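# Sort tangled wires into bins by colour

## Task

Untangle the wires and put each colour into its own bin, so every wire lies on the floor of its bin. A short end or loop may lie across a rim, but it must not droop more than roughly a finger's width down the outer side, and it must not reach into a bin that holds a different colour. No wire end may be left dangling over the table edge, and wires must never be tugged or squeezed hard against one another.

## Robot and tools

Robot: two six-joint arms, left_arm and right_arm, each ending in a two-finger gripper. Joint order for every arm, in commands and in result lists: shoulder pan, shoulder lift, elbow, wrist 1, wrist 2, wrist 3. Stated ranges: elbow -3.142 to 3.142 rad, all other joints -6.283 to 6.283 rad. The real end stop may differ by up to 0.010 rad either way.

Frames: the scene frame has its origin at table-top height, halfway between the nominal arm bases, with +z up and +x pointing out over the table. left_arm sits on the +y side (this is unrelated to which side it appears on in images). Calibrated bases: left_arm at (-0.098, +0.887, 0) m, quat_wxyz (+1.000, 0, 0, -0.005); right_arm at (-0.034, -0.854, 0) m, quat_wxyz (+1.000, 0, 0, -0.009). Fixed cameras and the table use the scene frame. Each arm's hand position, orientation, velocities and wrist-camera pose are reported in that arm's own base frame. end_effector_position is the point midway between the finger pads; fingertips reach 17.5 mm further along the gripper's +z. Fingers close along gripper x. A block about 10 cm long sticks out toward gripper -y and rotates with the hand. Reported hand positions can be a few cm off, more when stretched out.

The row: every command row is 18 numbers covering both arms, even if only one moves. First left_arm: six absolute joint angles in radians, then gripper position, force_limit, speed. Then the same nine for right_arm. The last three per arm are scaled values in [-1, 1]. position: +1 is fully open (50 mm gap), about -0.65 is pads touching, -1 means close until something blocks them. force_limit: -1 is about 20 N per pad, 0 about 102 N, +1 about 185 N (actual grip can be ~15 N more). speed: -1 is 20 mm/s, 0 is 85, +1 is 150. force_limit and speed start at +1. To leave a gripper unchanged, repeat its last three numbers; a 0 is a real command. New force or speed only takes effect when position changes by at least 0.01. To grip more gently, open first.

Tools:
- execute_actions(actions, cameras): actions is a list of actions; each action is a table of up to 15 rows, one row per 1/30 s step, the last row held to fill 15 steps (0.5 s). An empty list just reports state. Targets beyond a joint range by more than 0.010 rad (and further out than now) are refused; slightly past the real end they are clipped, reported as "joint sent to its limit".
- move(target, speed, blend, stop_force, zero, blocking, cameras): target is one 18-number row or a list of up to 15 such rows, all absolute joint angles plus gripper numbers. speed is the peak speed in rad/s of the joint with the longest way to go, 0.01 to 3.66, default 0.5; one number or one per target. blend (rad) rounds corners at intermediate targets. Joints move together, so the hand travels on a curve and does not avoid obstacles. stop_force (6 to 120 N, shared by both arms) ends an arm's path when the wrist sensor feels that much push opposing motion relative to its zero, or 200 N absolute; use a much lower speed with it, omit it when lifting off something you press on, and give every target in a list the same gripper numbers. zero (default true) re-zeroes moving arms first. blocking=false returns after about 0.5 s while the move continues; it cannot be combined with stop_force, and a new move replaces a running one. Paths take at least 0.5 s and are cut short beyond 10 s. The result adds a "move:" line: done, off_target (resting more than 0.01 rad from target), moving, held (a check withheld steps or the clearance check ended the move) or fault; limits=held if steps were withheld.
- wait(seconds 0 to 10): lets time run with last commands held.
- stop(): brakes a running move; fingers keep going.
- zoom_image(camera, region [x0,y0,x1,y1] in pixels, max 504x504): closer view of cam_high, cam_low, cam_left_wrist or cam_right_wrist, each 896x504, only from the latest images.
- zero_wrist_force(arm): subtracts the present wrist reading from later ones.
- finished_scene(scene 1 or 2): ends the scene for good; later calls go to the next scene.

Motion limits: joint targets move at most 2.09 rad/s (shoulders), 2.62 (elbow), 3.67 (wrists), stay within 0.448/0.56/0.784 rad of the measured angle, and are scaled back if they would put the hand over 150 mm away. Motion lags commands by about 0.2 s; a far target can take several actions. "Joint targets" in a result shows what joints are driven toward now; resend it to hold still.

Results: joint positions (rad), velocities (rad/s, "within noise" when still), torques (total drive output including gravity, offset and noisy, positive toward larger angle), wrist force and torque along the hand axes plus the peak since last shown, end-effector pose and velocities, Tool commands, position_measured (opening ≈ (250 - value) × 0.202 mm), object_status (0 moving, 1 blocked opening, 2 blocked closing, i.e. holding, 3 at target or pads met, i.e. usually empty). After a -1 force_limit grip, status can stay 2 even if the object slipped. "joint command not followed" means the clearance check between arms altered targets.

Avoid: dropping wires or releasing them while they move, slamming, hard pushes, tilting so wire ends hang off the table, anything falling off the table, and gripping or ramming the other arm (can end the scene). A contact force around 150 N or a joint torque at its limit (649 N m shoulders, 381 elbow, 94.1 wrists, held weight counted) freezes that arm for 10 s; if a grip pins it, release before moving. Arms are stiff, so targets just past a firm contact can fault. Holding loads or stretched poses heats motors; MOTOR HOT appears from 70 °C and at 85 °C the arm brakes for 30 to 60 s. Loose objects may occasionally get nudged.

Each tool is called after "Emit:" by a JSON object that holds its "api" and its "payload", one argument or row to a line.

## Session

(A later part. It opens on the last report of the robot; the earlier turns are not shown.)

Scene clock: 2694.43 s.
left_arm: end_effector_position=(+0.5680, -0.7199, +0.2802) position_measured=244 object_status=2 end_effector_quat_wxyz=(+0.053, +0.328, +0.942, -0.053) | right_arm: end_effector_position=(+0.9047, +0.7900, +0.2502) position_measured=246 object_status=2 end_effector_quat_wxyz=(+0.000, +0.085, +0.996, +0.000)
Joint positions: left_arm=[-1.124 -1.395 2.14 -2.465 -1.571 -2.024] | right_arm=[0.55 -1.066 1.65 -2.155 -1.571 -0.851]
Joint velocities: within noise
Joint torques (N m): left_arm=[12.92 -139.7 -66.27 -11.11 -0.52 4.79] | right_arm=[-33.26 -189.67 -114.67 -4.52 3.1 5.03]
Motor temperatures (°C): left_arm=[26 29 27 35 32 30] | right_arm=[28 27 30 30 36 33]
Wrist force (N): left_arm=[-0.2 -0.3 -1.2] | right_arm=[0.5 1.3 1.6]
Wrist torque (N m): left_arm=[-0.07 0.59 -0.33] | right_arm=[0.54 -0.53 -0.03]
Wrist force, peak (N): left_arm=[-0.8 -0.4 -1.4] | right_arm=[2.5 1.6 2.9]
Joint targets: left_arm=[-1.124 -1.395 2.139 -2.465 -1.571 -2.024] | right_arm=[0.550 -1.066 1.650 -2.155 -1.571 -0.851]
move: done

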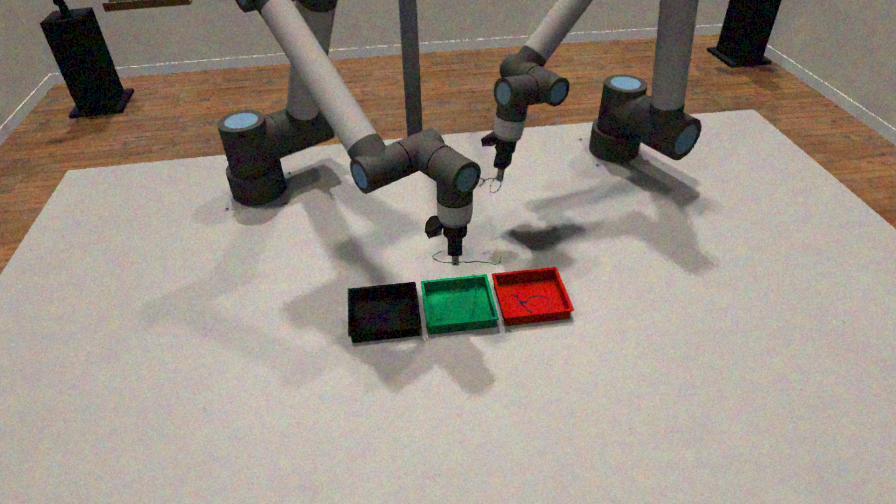

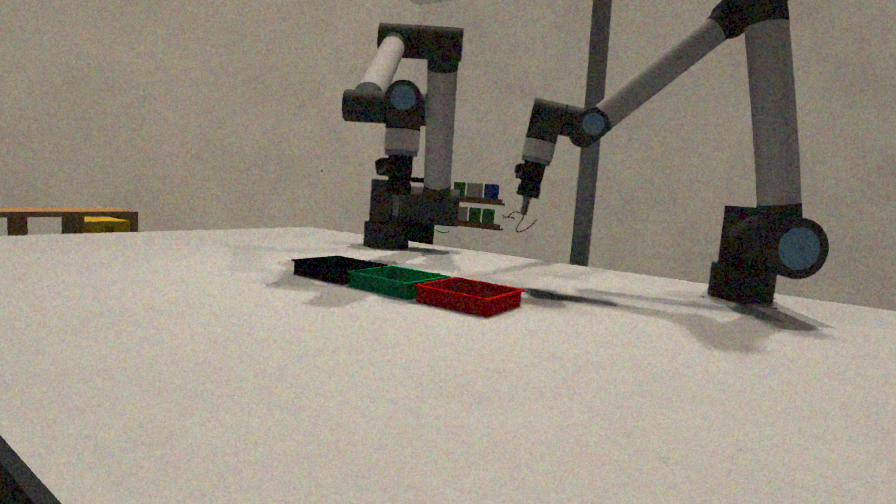

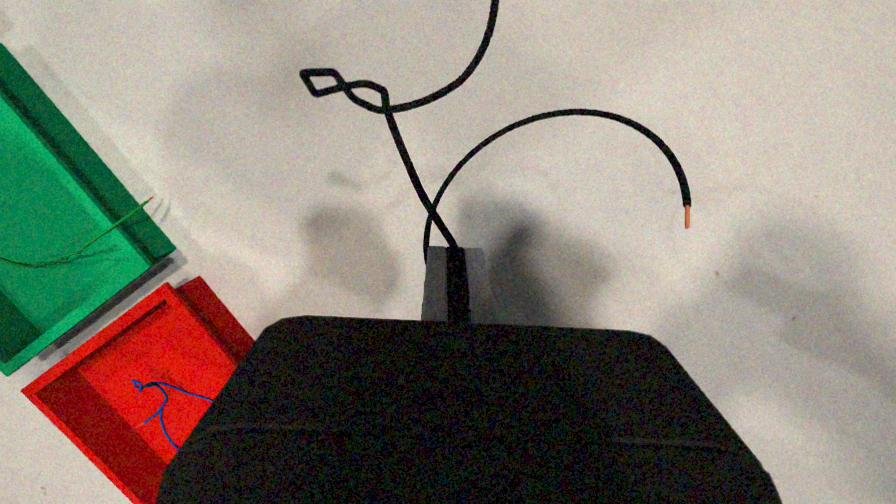

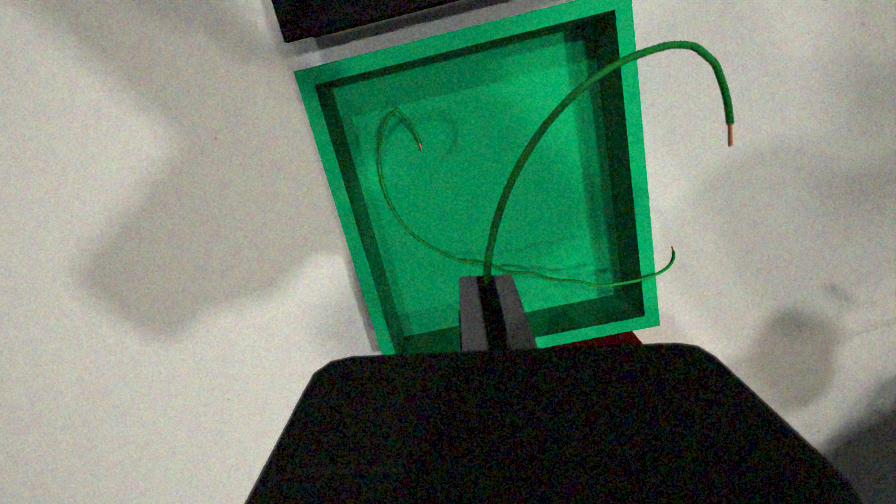

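Emit:
{"api": "move", "payload": {
  "target": [
    [-1.1238,-1.3952,2.1395,-2.4651,-1.5708,-2.0238,-1,-0.9,-1,0.5495,-1.0657,1.6496,-2.1547,-1.5708,-0.5005,-1,-0.4,-1],
    [-1.1238,-1.3952,2.1395,-2.4651,-1.5708,-2.0238,-1,-0.9,-1,0.5495,-0.9726,1.7095,-2.3077,-1.5708,-0.5005,-1,-0.4,-1]
  ],
  "speed": [0.3,0.04],
  "stop_force": 6,
  "cameras": ["cam_right_wrist","cam_high","cam_low"]
}}

Emit:
{"api": "zoom_image", "payload": {
  "camera": "cam_high",
  "region": [400, 220, 520, 350]
}}

Emit:
{"api": "zoom_image", "payload": {
  "camera": "cam_low",
  "region": [280, 200, 540, 340]
}}

Scene clock: 2730.63 s.
left_arm: end_effector_position=(+0.5680, -0.7199, +0.2802) position_measured=244 object_status=2 end_effector_quat_wxyz=(+0.053, +0.328, +0.942, -0.053) | right_arm: end_effector_position=(+0.9050, +0.7900, +0.1201) position_measured=246 object_status=2 end_effector_quat_wxyz=(+0.000, +0.257, +0.966, +0.000)
Joint positions: left_arm=[-1.124 -1.395 2.14 -2.465 -1.571 -2.024] | right_arm=[0.549 -0.973 1.71 -2.308 -1.571 -0.5]
Joint velocities: within noise
Joint torques (N m): left_arm=[10.08 -125.01 -72.05 -12.11 -0.9 4.45] | right_arm=[-19.73 -198.51 -74.91 -13.62 3.05 5.08]
Motor temperatures (°C): left_arm=[26 29 27 35 32 30] | right_arm=[28 27 30 30 36 33]
Wrist force (N): left_arm=[-0.3 -0.5 -1.2] | right_arm=[0.5 1.4 2.2]
Wrist torque (N m): left_arm=[-0.10 0.61 -0.33] | right_arm=[0.54 -0.53 -0.01]
Wrist force, peak (N): left_arm=[-0.4 -0.4 -1.7] | right_arm=[0.2 1.5 2.9]
Joint targets: left_arm=[-1.124 -1.395 2.139 -2.465 -1.571 -2.024] | right_arm=[0.550 -0.973 1.710 -2.308 -1.571 -0.500]
move: done
Images, in order (width x height): cam_high 896x504, cam_low 896x504, cam_right_wrist 896x504.

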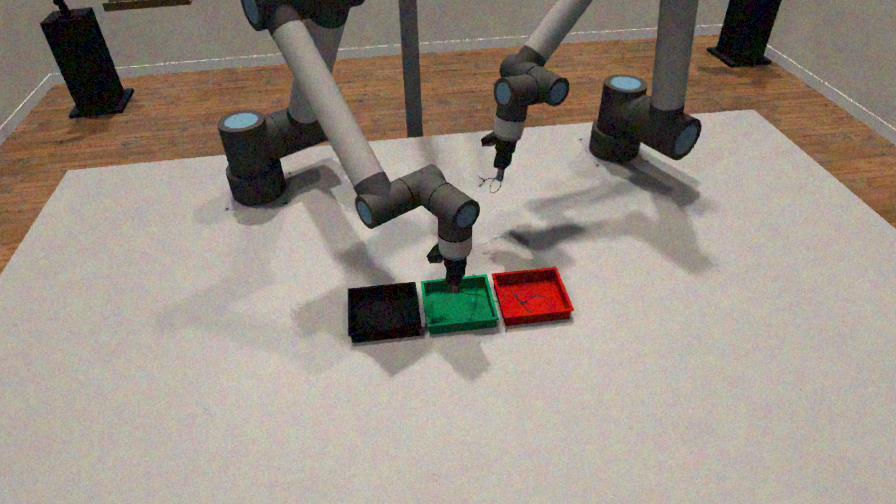

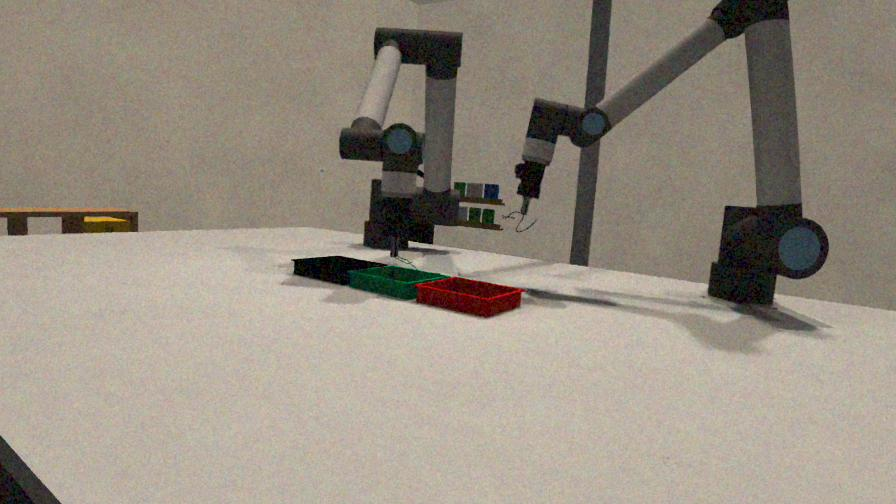

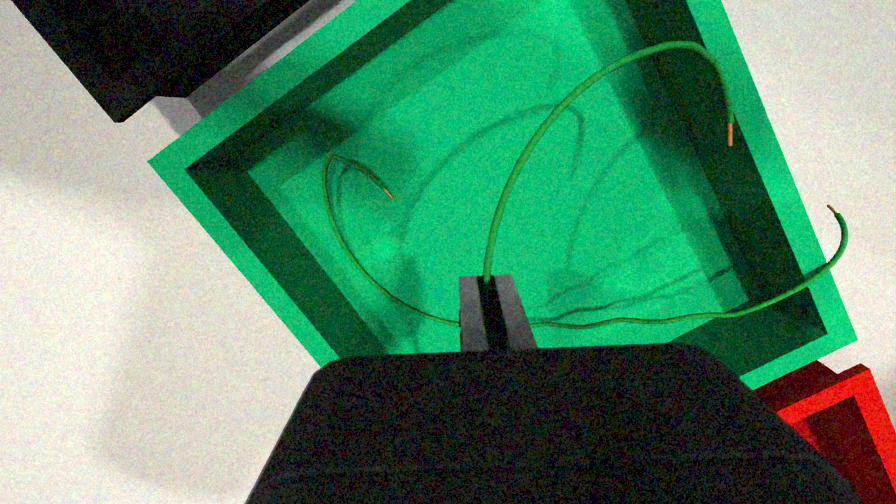

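Scaled by 3.877 from the camera's 896x504 image, which has a finer 1280x720 frame.

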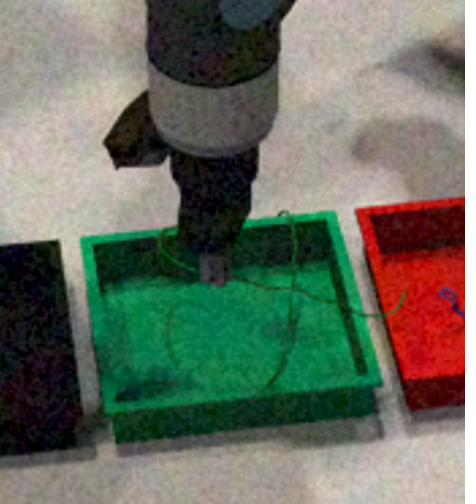

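Scaled by 1.938 from the camera's 896x504 image, which has a finer 1280x720 frame.

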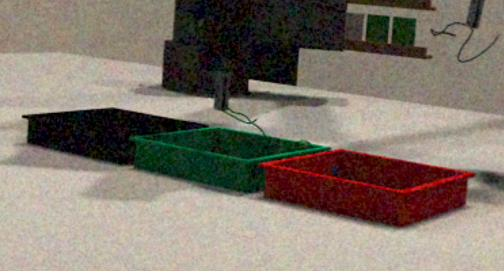

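Emit:
{"api": "move", "payload": {
  "target": [-1.1238,-1.3952,2.1395,-2.4651,-1.5708,-2.0238,-1,-0.9,-1,0.5194,-0.9859,1.7345,-2.3194,-1.5708,-0.3806,-1,-0.4,-1],
  "speed": 0.06,
  "cameras": ["cam_right_wrist","cam_high","cam_low"]
}}

Emit:
{"api": "zoom_image", "payload": {
  "camera": "cam_high",
  "region": [400, 220, 520, 350]
}}

Scene clock: 2745.37 s.
left_arm: end_effector_position=(+0.5680, -0.7199, +0.2802) position_measured=244 object_status=2 end_effector_quat_wxyz=(+0.053, +0.328, +0.942, -0.053) | right_arm: end_effector_position=(+0.9151, +0.7549, +0.1202) position_measured=246 object_status=2 end_effector_quat_wxyz=(+0.000, +0.329, +0.944, +0.000)
Joint positions: left_arm=[-1.124 -1.395 2.14 -2.465 -1.571 -2.024] | right_arm=[0.519 -0.986 1.734 -2.319 -1.571 -0.381]
Joint velocities: within noise
Joint torques (N m): left_arm=[7.44 -122.61 -77.99 -11.23 -1.1 4.19] | right_arm=[-25.54 -231.08 -65.3 -13.94 3.24 5.29]
Motor temperatures (°C): left_arm=[26 29 27 35 32 30] | right_arm=[28 27 30 30 36 33]
Wrist force (N): left_arm=[-0.4 -0.1 -1.2] | right_arm=[-0.2 1.1 2.4]
Wrist torque (N m): left_arm=[-0.05 0.62 -0.34] | right_arm=[0.48 -0.43 0.00]
Wrist force, peak (N): left_arm=[-0.1 -0.5 -1.7] | right_arm=[0.1 1.9 2.7]
Joint targets: left_arm=[-1.124 -1.395 2.139 -2.465 -1.571 -2.024] | right_arm=[0.519 -0.986 1.734 -2.319 -1.571 -0.381]
move: done
Images, in order (width x height): cam_high 896x504, cam_low 896x504, cam_right_wrist 896x504.

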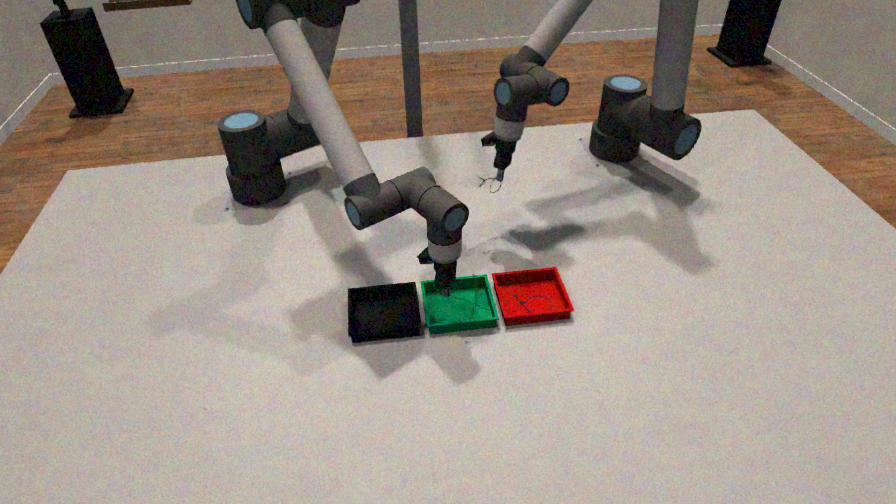

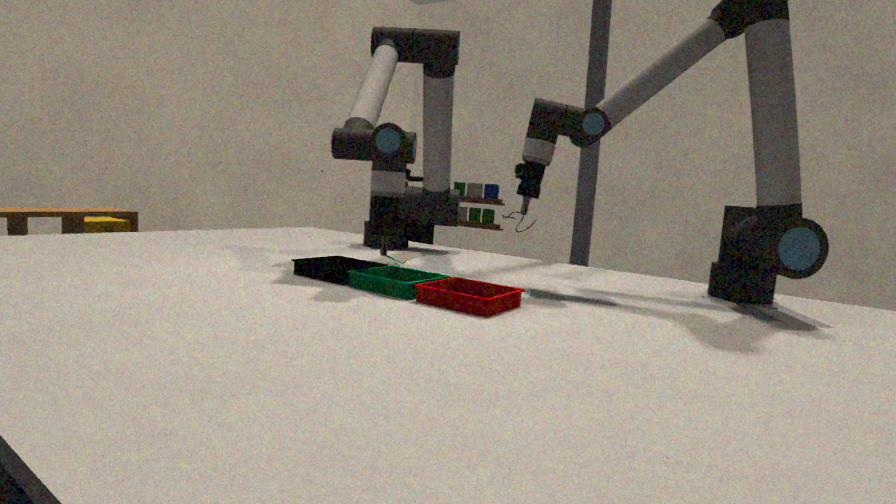

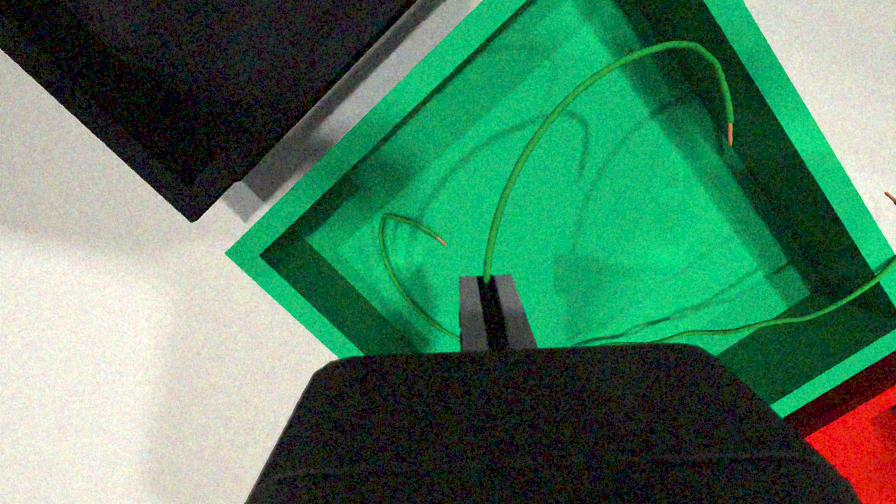

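Scaled by 3.877 from the camera's 896x504 image, which has a finer 1280x720 frame.

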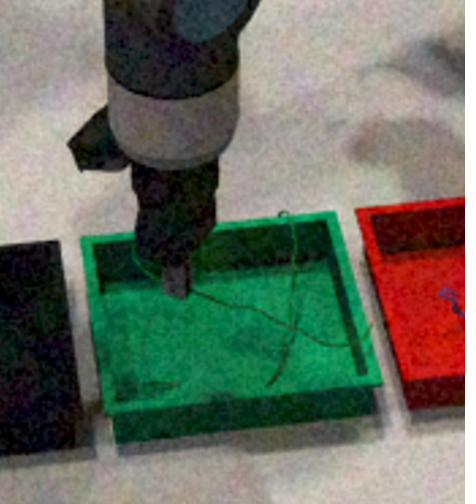

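Emit:
{"api": "move", "payload": {
  "target": [
    [-1.1238,-1.3952,2.1395,-2.4651,-1.5708,-2.0238,-1,-0.9,-1,0.5138,-0.9314,1.7641,-2.4035,-1.5708,-0.3862,-1,-0.4,-1],
    [-1.1238,-1.3952,2.1395,-2.4651,-1.5708,-2.0238,-1,-0.9,-1,0.5138,-0.9083,1.7700,-2.4325,-1.5708,-0.3862,-1,-0.4,-1]
  ],
  "speed": [0.04,0.02],
  "stop_force": 6,
  "cameras": ["cam_right_wrist","cam_high","cam_low"]
}}

Emit:
{"api": "zoom_image", "payload": {
  "camera": "cam_high",
  "region": [400, 220, 520, 350]
}}

Scene clock: 2763.80 s.
left_arm: end_effector_position=(+0.5680, -0.7199, +0.2802) position_measured=244 object_status=2 end_effector_quat_wxyz=(+0.053, +0.328, +0.942, -0.053) | right_arm: end_effector_position=(+0.9149, +0.7471, +0.0241) position_measured=246 object_status=2 end_effector_quat_wxyz=(+0.000, +0.329, +0.944, +0.000)
Joint positions: left_arm=[-1.124 -1.395 2.14 -2.465 -1.571 -2.024] | right_arm=[0.514 -0.908 1.77 -2.433 -1.571 -0.386]
Joint velocities: within noise
Joint torques (N m): left_arm=[-5.41 -113.01 -81.79 -9.85 -0.34 4.14] | right_arm=[-26.78 -207.58 -67.34 -13.09 3.45 -6.75]
Motor temperatures (°C): left_arm=[26 29 27 35 32 30] | right_arm=[28 27 30 30 36 33]
Wrist force (N): left_arm=[-0.3 -0.3 -1.2] | right_arm=[0.3 1.2 2.4]
Wrist torque (N m): left_arm=[-0.06 0.60 -0.33] | right_arm=[0.53 -0.53 0.00]
Wrist force, peak (N): left_arm=[-0.3 -0.3 -1.8] | right_arm=[0.0 1.8 2.8]
Joint targets: left_arm=[-1.124 -1.395 2.139 -2.465 -1.571 -2.024] | right_arm=[0.514 -0.908 1.770 -2.433 -1.571 -0.386]
move: done
Images, in order (width x height): cam_high 896x504, cam_low 896x504, cam_right_wrist 896x504.

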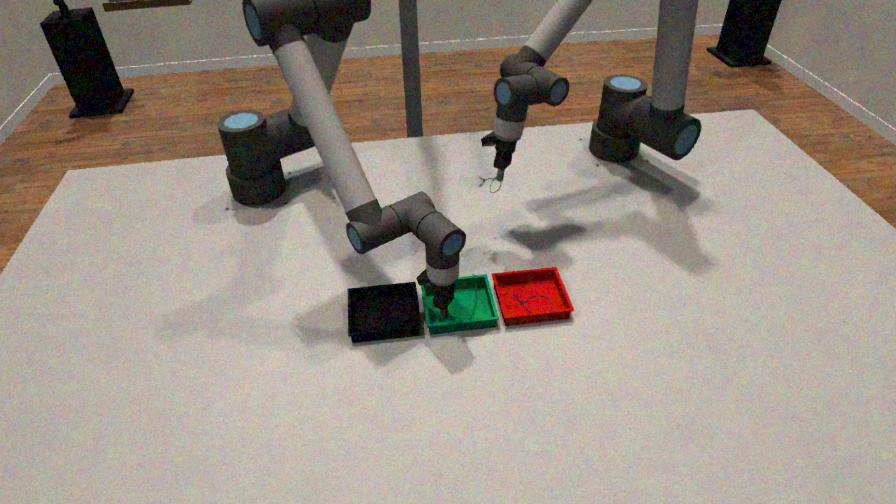

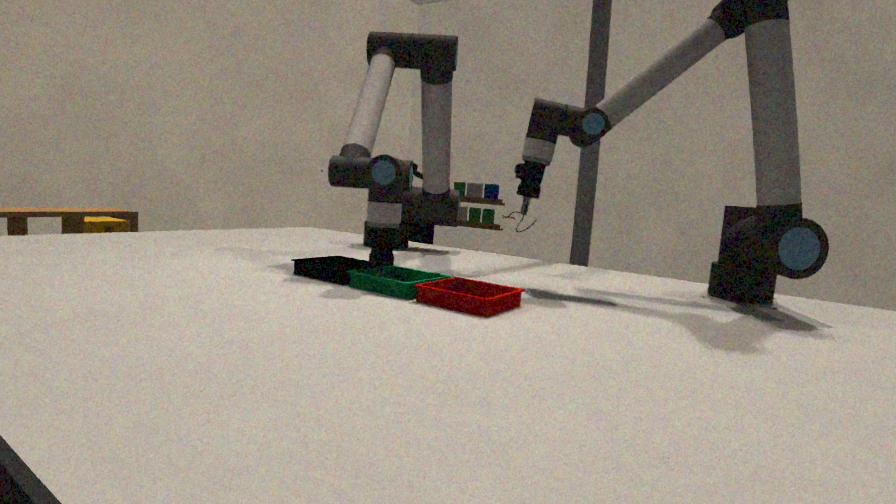

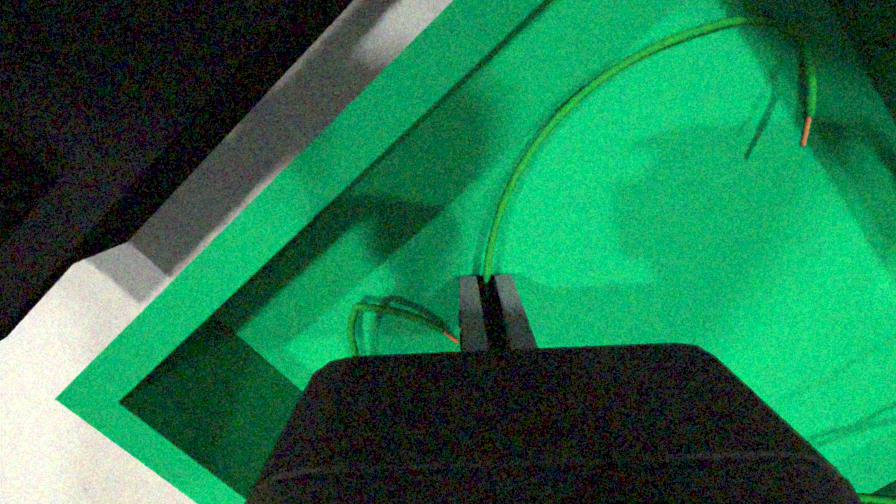

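Scaled by 3.877 from the camera's 896x504 image, which has a finer 1280x720 frame.

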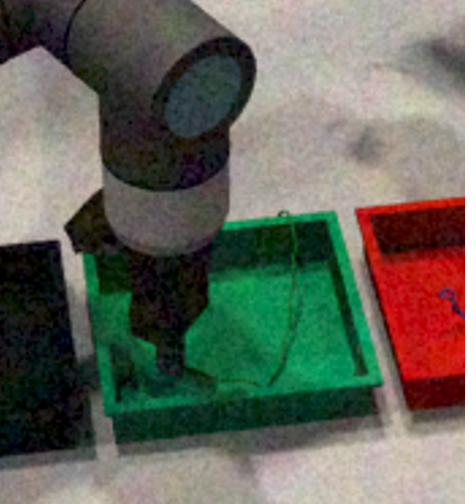

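Emit:
{"api": "move", "payload": {
  "target": [
    [-1.1238,-1.3952,2.1395,-2.4651,-1.5708,-2.0238,-1,-0.9,-1,0.5138,-0.9083,1.7700,-2.4325,-1.5708,-0.3862,-0.4,-0.4,-1],
    [-1.1238,-1.3952,2.1395,-2.4651,-1.5708,-2.0238,-1,-0.9,-1,0.5138,-0.9859,1.7345,-2.3194,-1.5708,-0.3862,-0.4,-0.4,-1],
    [-1.1238,-1.3952,2.1395,-2.4651,-1.5708,-2.0238,-1,-0.9,-1,0.5138,-1.0657,1.6496,-2.1547,-1.5708,-0.3862,-0.4,-0.4,-1]
  ],
  "speed": [0.05,0.06,0.15],
  "cameras": ["cam_right_wrist","cam_high","cam_low"]
}}

Emit:
{"api": "zoom_image", "payload": {
  "camera": "cam_high",
  "region": [400, 220, 520, 350]
}}

Scene clock: 2781.57 s.
left_arm: end_effector_position=(+0.5680, -0.7199, +0.2802) position_measured=244 object_status=2 end_effector_quat_wxyz=(+0.053, +0.328, +0.942, -0.053) | right_arm: end_effector_position=(+0.9326, +0.7571, +0.2498) position_measured=212 object_status=3 end_effector_quat_wxyz=(+0.000, +0.329, +0.944, +0.000)
Joint positions: left_arm=[-1.124 -1.395 2.14 -2.465 -1.571 -2.024] | right_arm=[0.514 -1.066 1.65 -2.155 -1.571 -0.386]
Joint velocities: within noise
Joint torques (N m): left_arm=[-8.6 -106.14 -87.5 -8.42 -0.39 3.42] | right_arm=[-25.33 -223.22 -108.16 -3.9 2.63 -6.1]
Motor temperatures (°C): left_arm=[26 29 27 35 32 30] | right_arm=[28 27 30 30 36 33]
Wrist force (N): left_arm=[-0.4 -0.4 -1.4] | right_arm=[0.2 1.3 2.1]
Wrist torque (N m): left_arm=[-0.08 0.62 -0.34] | right_arm=[0.55 -0.50 -0.01]
Wrist force, peak (N): left_arm=[-0.6 -0.8 -1.5] | right_arm=[0.4 1.1 3.5]
Joint targets: left_arm=[-1.124 -1.395 2.139 -2.465 -1.571 -2.024] | right_arm=[0.514 -1.066 1.650 -2.155 -1.571 -0.386]
move: done
Images, in order (width x height): cam_high 896x504, cam_low 896x504, cam_right_wrist 896x504.

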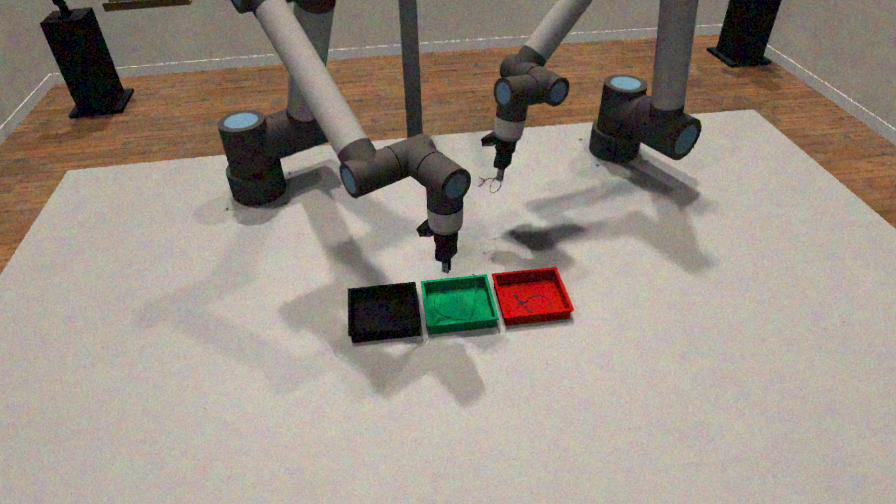

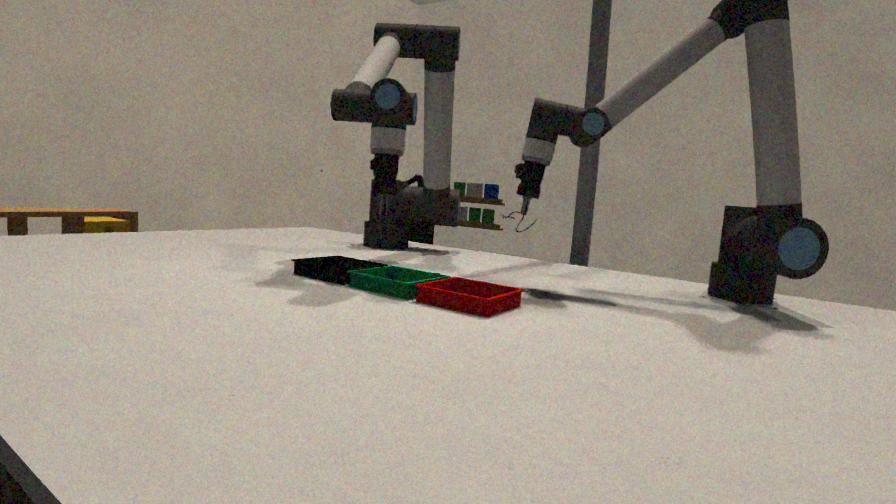

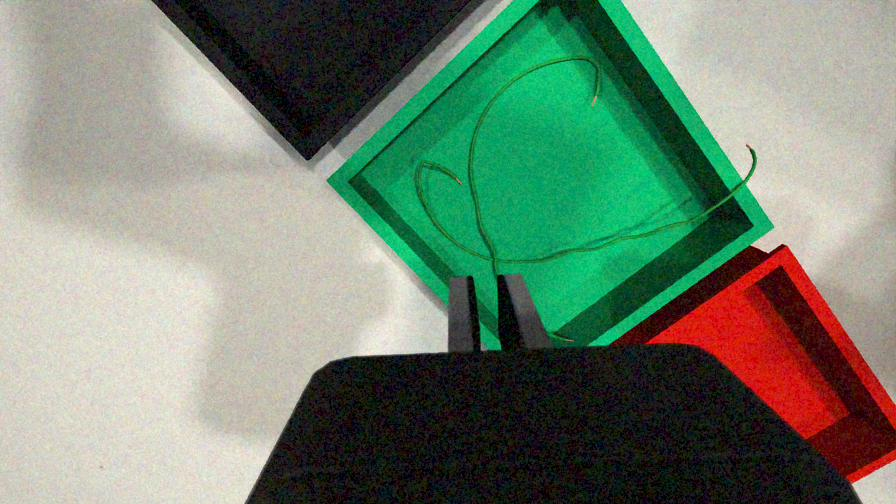

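Scaled by 3.877 from the camera's 896x504 image, which has a finer 1280x720 frame.

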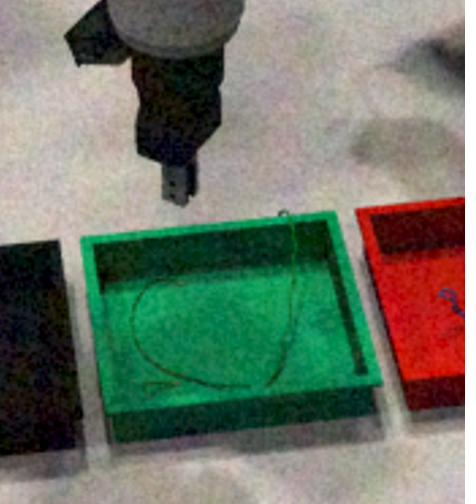

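Emit:
{"api": "move", "payload": {
  "target": [-1.1238,-1.3952,2.1395,-2.4651,-1.5708,-2.0238,-1,-0.9,-1,0.6566,-0.9730,1.7103,-2.3081,-1.5708,0.9066,-0.25,-0.4,-1],
  "speed": 0.3,
  "cameras": ["cam_right_wrist","cam_high"]
}}

Emit:
{"api": "zoom_image", "payload": {
  "camera": "cam_right_wrist",
  "region": [350, 100, 700, 360]
}}

Scene clock: 2816.77 s.
left_arm: end_effector_position=(+0.5680, -0.7199, +0.2802) position_measured=244 object_status=2 end_effector_quat_wxyz=(+0.053, +0.328, +0.942, -0.053) | right_arm: end_effector_position=(+0.8151, +0.8819, +0.1201) position_measured=189 object_status=3 end_effector_quat_wxyz=(+0.000, +0.790, +0.614, +0.000)
Joint positions: left_arm=[-1.124 -1.395 2.139 -2.465 -1.571 -2.024] | right_arm=[0.657 -0.973 1.71 -2.308 -1.571 0.906]
Joint velocities: within noise
Joint torques (N m): left_arm=[-7.71 -91.8 -90.6 -7.81 -0.62 4.17] | right_arm=[28.39 -205.21 -69.05 -14.04 2.62 5.98]
Motor temperatures (°C): left_arm=[26 29 27 35 32 30] | right_arm=[28 27 30 30 36 33]
Wrist force (N): left_arm=[-0.4 -0.6 -0.7] | right_arm=[0.1 1.4 2.1]
Wrist torque (N m): left_arm=[-0.14 0.62 -0.33] | right_arm=[0.55 -0.49 -0.01]
Wrist force, peak (N): left_arm=[-0.7 -0.3 -1.6] | right_arm=[0.1 1.8 2.6]
Joint targets: left_arm=[-1.124 -1.395 2.139 -2.465 -1.571 -2.024] | right_arm=[0.657 -0.973 1.710 -2.308 -1.571 0.907]
move: done
Images, in order (width x height): cam_high 896x504, cam_right_wrist 896x504.

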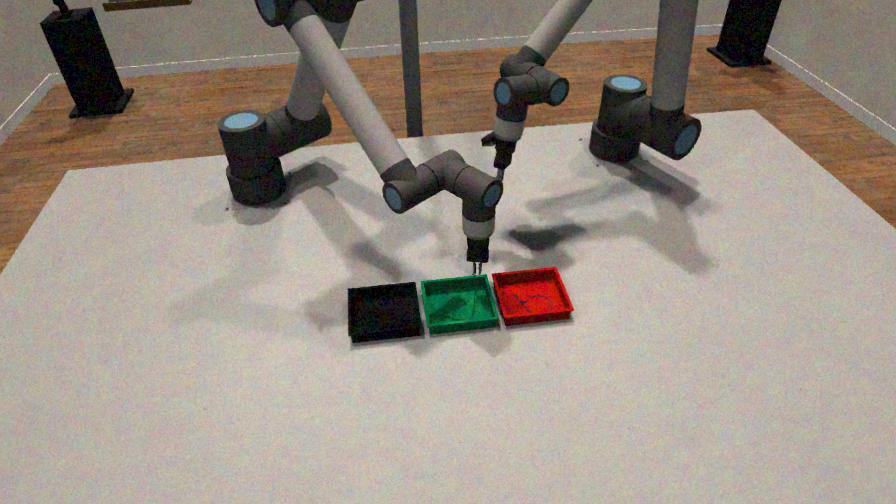

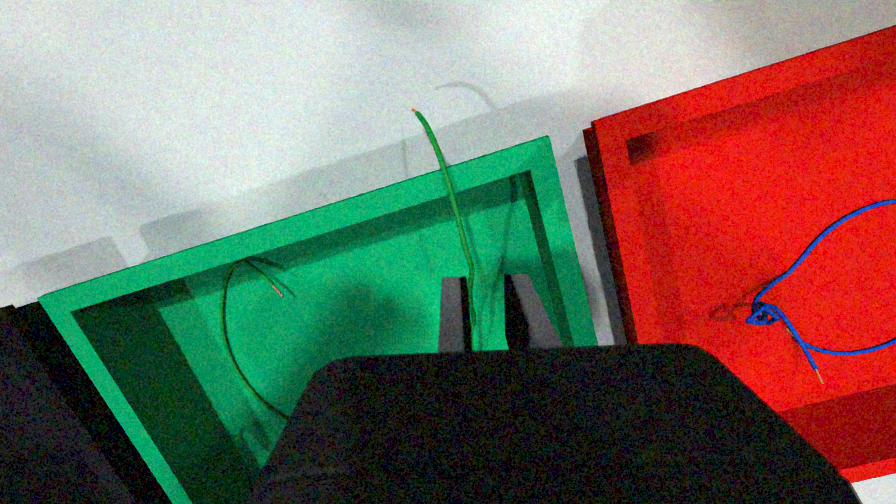

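Scaled by 1.440 from the camera's 896x504 image, which has a finer 1280x720 frame.

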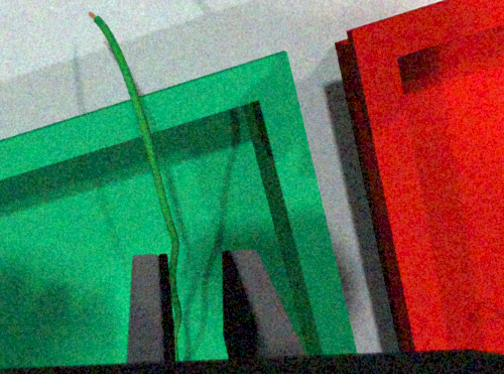

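Emit:
{"api": "move", "payload": {
  "target": [-1.1238,-1.3952,2.1395,-2.4651,-1.5708,-2.0238,-1,-0.9,-1,0.6566,-0.9197,1.7302,-2.3813,-1.5708,0.9066,-0.25,-0.4,-1],
  "speed": 0.04,
  "stop_force": 6,
  "cameras": ["cam_right_wrist","cam_high"]
}}

Emit:
{"api": "zoom_image", "payload": {
  "camera": "cam_right_wrist",
  "region": [350, 100, 700, 360]
}}

Scene clock: 2829.77 s.
left_arm: end_effector_position=(+0.5680, -0.7199, +0.2802) position_measured=244 object_status=2 end_effector_quat_wxyz=(+0.053, +0.328, +0.942, -0.053) | right_arm: end_effector_position=(+0.8150, +0.8819, +0.0551) position_measured=189 object_status=3 end_effector_quat_wxyz=(+0.000, +0.790, +0.613, +0.000)
Joint positions: left_arm=[-1.124 -1.395 2.139 -2.465 -1.571 -2.024] | right_arm=[0.657 -0.92 1.73 -2.381 -1.571 0.907]
Joint velocities: within noise
Joint torques (N m): left_arm=[-5.38 -91.76 -90.7 -7.07 -1.11 3.25] | right_arm=[22.5 -210.77 -71.32 -13.56 2.67 4.16]
Motor temperatures (°C): left_arm=[26 29 27 35 32 30] | right_arm=[28 27 30 30 36 33]
Wrist force (N): left_arm=[-0.6 0.1 -0.7] | right_arm=[-0.5 1.5 1.6]
Wrist torque (N m): left_arm=[-0.01 0.66 -0.33] | right_arm=[0.55 -0.39 -0.03]
Wrist force, peak (N): left_arm=[-0.8 -0.6 -1.6] | right_arm=[0.3 1.9 2.7]
Joint targets: left_arm=[-1.124 -1.395 2.139 -2.465 -1.571 -2.024] | right_arm=[0.657 -0.920 1.730 -2.381 -1.571 0.907]
move: done
Images, in order (width x height): cam_high 896x504, cam_right_wrist 896x504.

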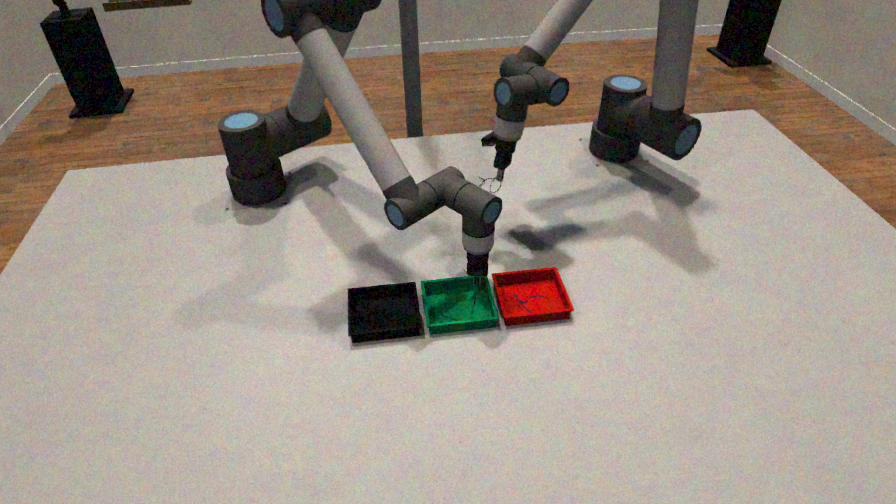

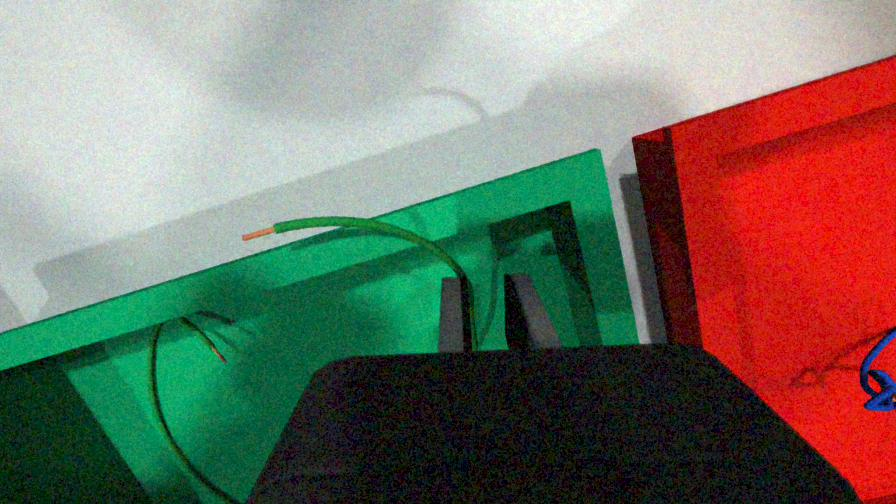

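Scaled by 1.440 from the camera's 896x504 image, which has a finer 1280x720 frame.

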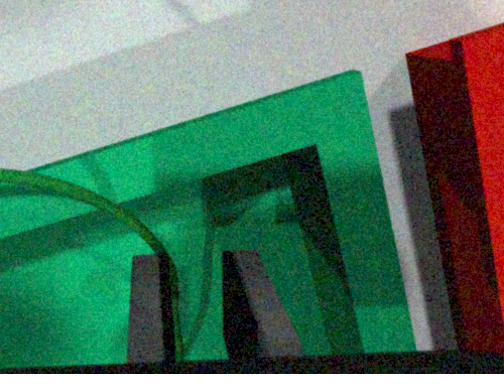

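Emit:
{"api": "move", "payload": {
  "target": [-1.1238,-1.3952,2.1395,-2.4651,-1.5708,-2.0238,-1,-0.9,-1,0.6566,-0.9197,1.7302,-2.3813,-1.5708,0.9066,-1,-0.9,-1],
  "speed": 0.04,
  "cameras": ["cam_right_wrist"]
}}

Emit:
{"api": "zoom_image", "payload": {
  "camera": "cam_right_wrist",
  "region": [350, 100, 700, 360]
}}

Scene clock: 2838.23 s.
left_arm: end_effector_position=(+0.5680, -0.7199, +0.2802) position_measured=244 object_status=2 end_effector_quat_wxyz=(+0.053, +0.328, +0.942, -0.053) | right_arm: end_effector_position=(+0.8150, +0.8819, +0.0551) position_measured=251 object_status=3 end_effector_quat_wxyz=(+0.000, +0.790, +0.613, +0.000)
Joint positions: left_arm=[-1.124 -1.395 2.139 -2.465 -1.571 -2.024] | right_arm=[0.657 -0.92 1.73 -2.381 -1.571 0.907]
Joint velocities: within noise
Joint torques (N m): left_arm=[-3.73 -98.69 -90.76 -6.21 -0.24 3.11] | right_arm=[24.99 -214.75 -93.46 -10.61 2.95 4.72]
Motor temperatures (°C): left_arm=[26 29 27 35 32 30] | right_arm=[28 27 30 30 36 33]
Wrist force (N): left_arm=[-0.8 -0.4 -0.7] | right_arm=[0.1 1.6 1.7]
Wrist torque (N m): left_arm=[-0.09 0.69 -0.33] | right_arm=[0.56 -0.51 -0.03]
Wrist force, peak (N): left_arm=[-0.3 -0.6 -1.5] | right_arm=[0.3 1.8 2.3]
Joint targets: left_arm=[-1.124 -1.395 2.139 -2.465 -1.571 -2.024] | right_arm=[0.657 -0.920 1.730 -2.381 -1.571 0.907]
move: done
Images, in order (width x height): cam_right_wrist 896x504.

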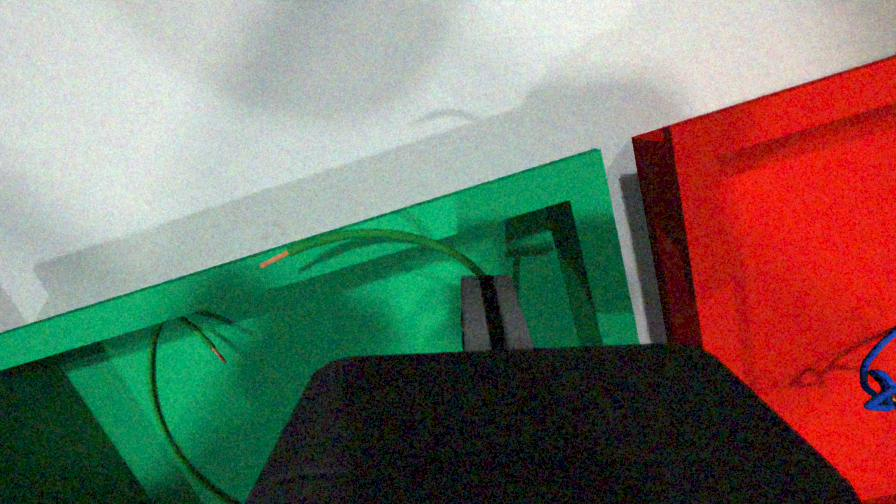

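Scaled by 1.440 from the camera's 896x504 image, which has a finer 1280x720 frame.

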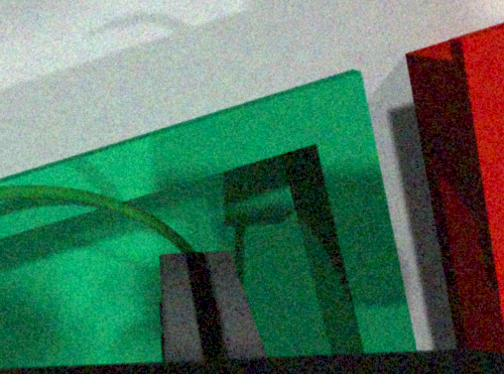

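Emit:
{"api": "move", "payload": {
  "target": [
    [-1.1238,-1.3952,2.1395,-2.4651,-1.5708,-2.0238,-1,-0.9,-1,0.6566,-0.9197,1.7302,-2.3813,-1.5708,0.9066,-0.4,-0.9,-1],
    [-1.1238,-1.3952,2.1395,-2.4651,-1.5708,-2.0238,-1,-0.9,-1,0.6566,-0.9366,1.7248,-2.3590,-1.5708,0.9066,-0.4,-0.9,-1],
    [-1.1238,-1.3952,2.1395,-2.4651,-1.5708,-2.0238,-1,-0.9,-1,0.6566,-0.9366,1.7248,-2.3590,-1.5708,0.9066,-1,-0.9,-1]
  ],
  "speed": 0.04,
  "cameras": ["cam_right_wrist"]
}}

Emit:
{"api": "zoom_image", "payload": {
  "camera": "cam_right_wrist",
  "region": [350, 100, 700, 360]
}}

Scene clock: 2853.07 s.
left_arm: end_effector_position=(+0.5680, -0.7199, +0.2802) position_measured=244 object_status=2 end_effector_quat_wxyz=(+0.053, +0.328, +0.942, -0.053) | right_arm: end_effector_position=(+0.8150, +0.8819, +0.0752) position_measured=251 object_status=0 end_effector_quat_wxyz=(+0.000, +0.790, +0.613, +0.000)
Joint positions: left_arm=[-1.124 -1.395 2.139 -2.465 -1.571 -2.024] | right_arm=[0.657 -0.937 1.725 -2.359 -1.571 0.907]
Joint velocities: within noise
Joint torques (N m): left_arm=[-3.38 -90.39 -87.77 -5.37 -0.35 3.4] | right_arm=[21.48 -235.93 -97.08 -5.25 3.16 4.42]
Motor temperatures (°C): left_arm=[26 29 27 35 32 30] | right_arm=[28 27 30 30 36 33]
Wrist force (N): left_arm=[-0.5 -0.3 -0.9] | right_arm=[0.0 1.5 1.7]
Wrist torque (N m): left_arm=[-0.09 0.63 -0.33] | right_arm=[0.57 -0.47 -0.02]
Wrist force, peak (N): left_arm=[-0.2 -0.5 -1.7] | right_arm=[0.1 1.6 2.7]
Joint targets: left_arm=[-1.124 -1.395 2.139 -2.465 -1.571 -2.024] | right_arm=[0.657 -0.937 1.725 -2.359 -1.571 0.907]
move: done
Images, in order (width x height): cam_right_wrist 896x504.

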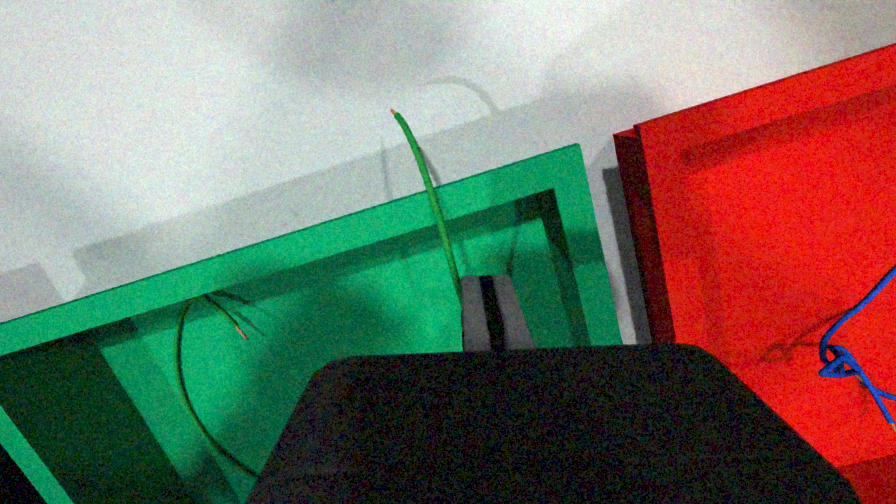

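Scaled by 1.440 from the camera's 896x504 image, which has a finer 1280x720 frame.

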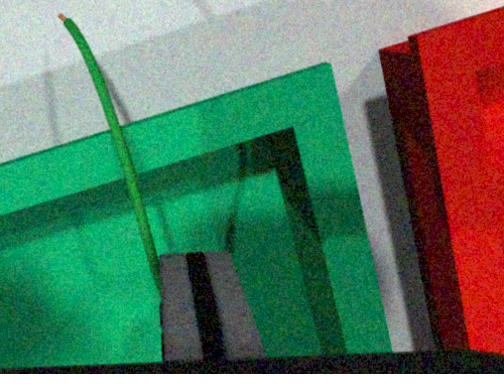

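Emit:
{"api": "move", "payload": {
  "target": [-1.1238,-1.3952,2.1395,-2.4651,-1.5708,-2.0238,-1,-0.9,-1,0.6566,-0.9730,1.7103,-2.3081,-1.5708,0.9066,-0.25,-0.9,-1],
  "speed": 0.05,
  "cameras": ["cam_right_wrist"]
}}

Emit:
{"api": "zoom_image", "payload": {
  "camera": "cam_right_wrist",
  "region": [350, 100, 700, 360]
}}

Emit:
{"api": "zoom_image", "payload": {
  "camera": "cam_left_wrist",
  "region": [0, 0, 400, 400]
}}

Scene clock: 2872.73 s.
left_arm: end_effector_position=(+0.5680, -0.7199, +0.2802) position_measured=244 object_status=2 end_effector_quat_wxyz=(+0.053, +0.328, +0.942, -0.053) | right_arm: end_effector_position=(+0.8150, +0.8819, +0.1198) position_measured=189 object_status=3 end_effector_quat_wxyz=(+0.000, +0.790, +0.613, +0.000)
Joint positions: left_arm=[-1.124 -1.395 2.139 -2.465 -1.571 -2.024] | right_arm=[0.657 -0.973 1.71 -2.308 -1.571 0.907]
Joint velocities: within noise
Joint torques (N m): left_arm=[-5.23 -89.84 -89.66 -4.27 -0.15 2.11] | right_arm=[19.53 -239.46 -103.21 -3.49 3.26 4.1]
Motor temperatures (°C): left_arm=[26 29 27 35 32 30] | right_arm=[28 27 30 30 36 33]
Wrist force (N): left_arm=[-0.3 -0.3 -0.6] | right_arm=[0.1 1.5 2.3]
Wrist torque (N m): left_arm=[-0.07 0.61 -0.33] | right_arm=[0.56 -0.47 -0.01]
Wrist force, peak (N): left_arm=[-0.3 -1.0 -1.3] | right_arm=[0.0 2.4 2.4]
Joint targets: left_arm=[-1.124 -1.395 2.139 -2.465 -1.571 -2.024] | right_arm=[0.657 -0.973 1.710 -2.308 -1.571 0.907]
move: done
Images, in order (width x height): cam_right_wrist 896x504.

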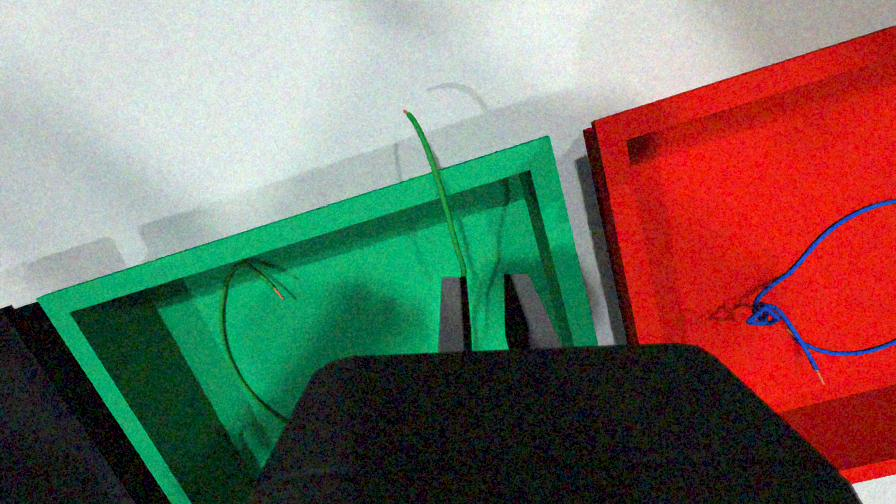

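Scaled by 1.440 from the camera's 896x504 image, which has a finer 1280x720 frame.

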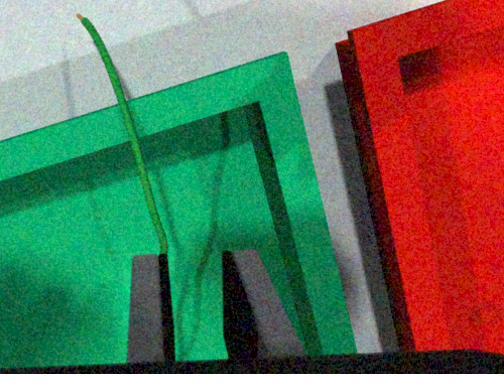

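This scene's latest camera images include none from cam_left_wrist. They are from: cam_right_wrist. cam_left_wrist's image comes with the result of a call that names it in "cameras".


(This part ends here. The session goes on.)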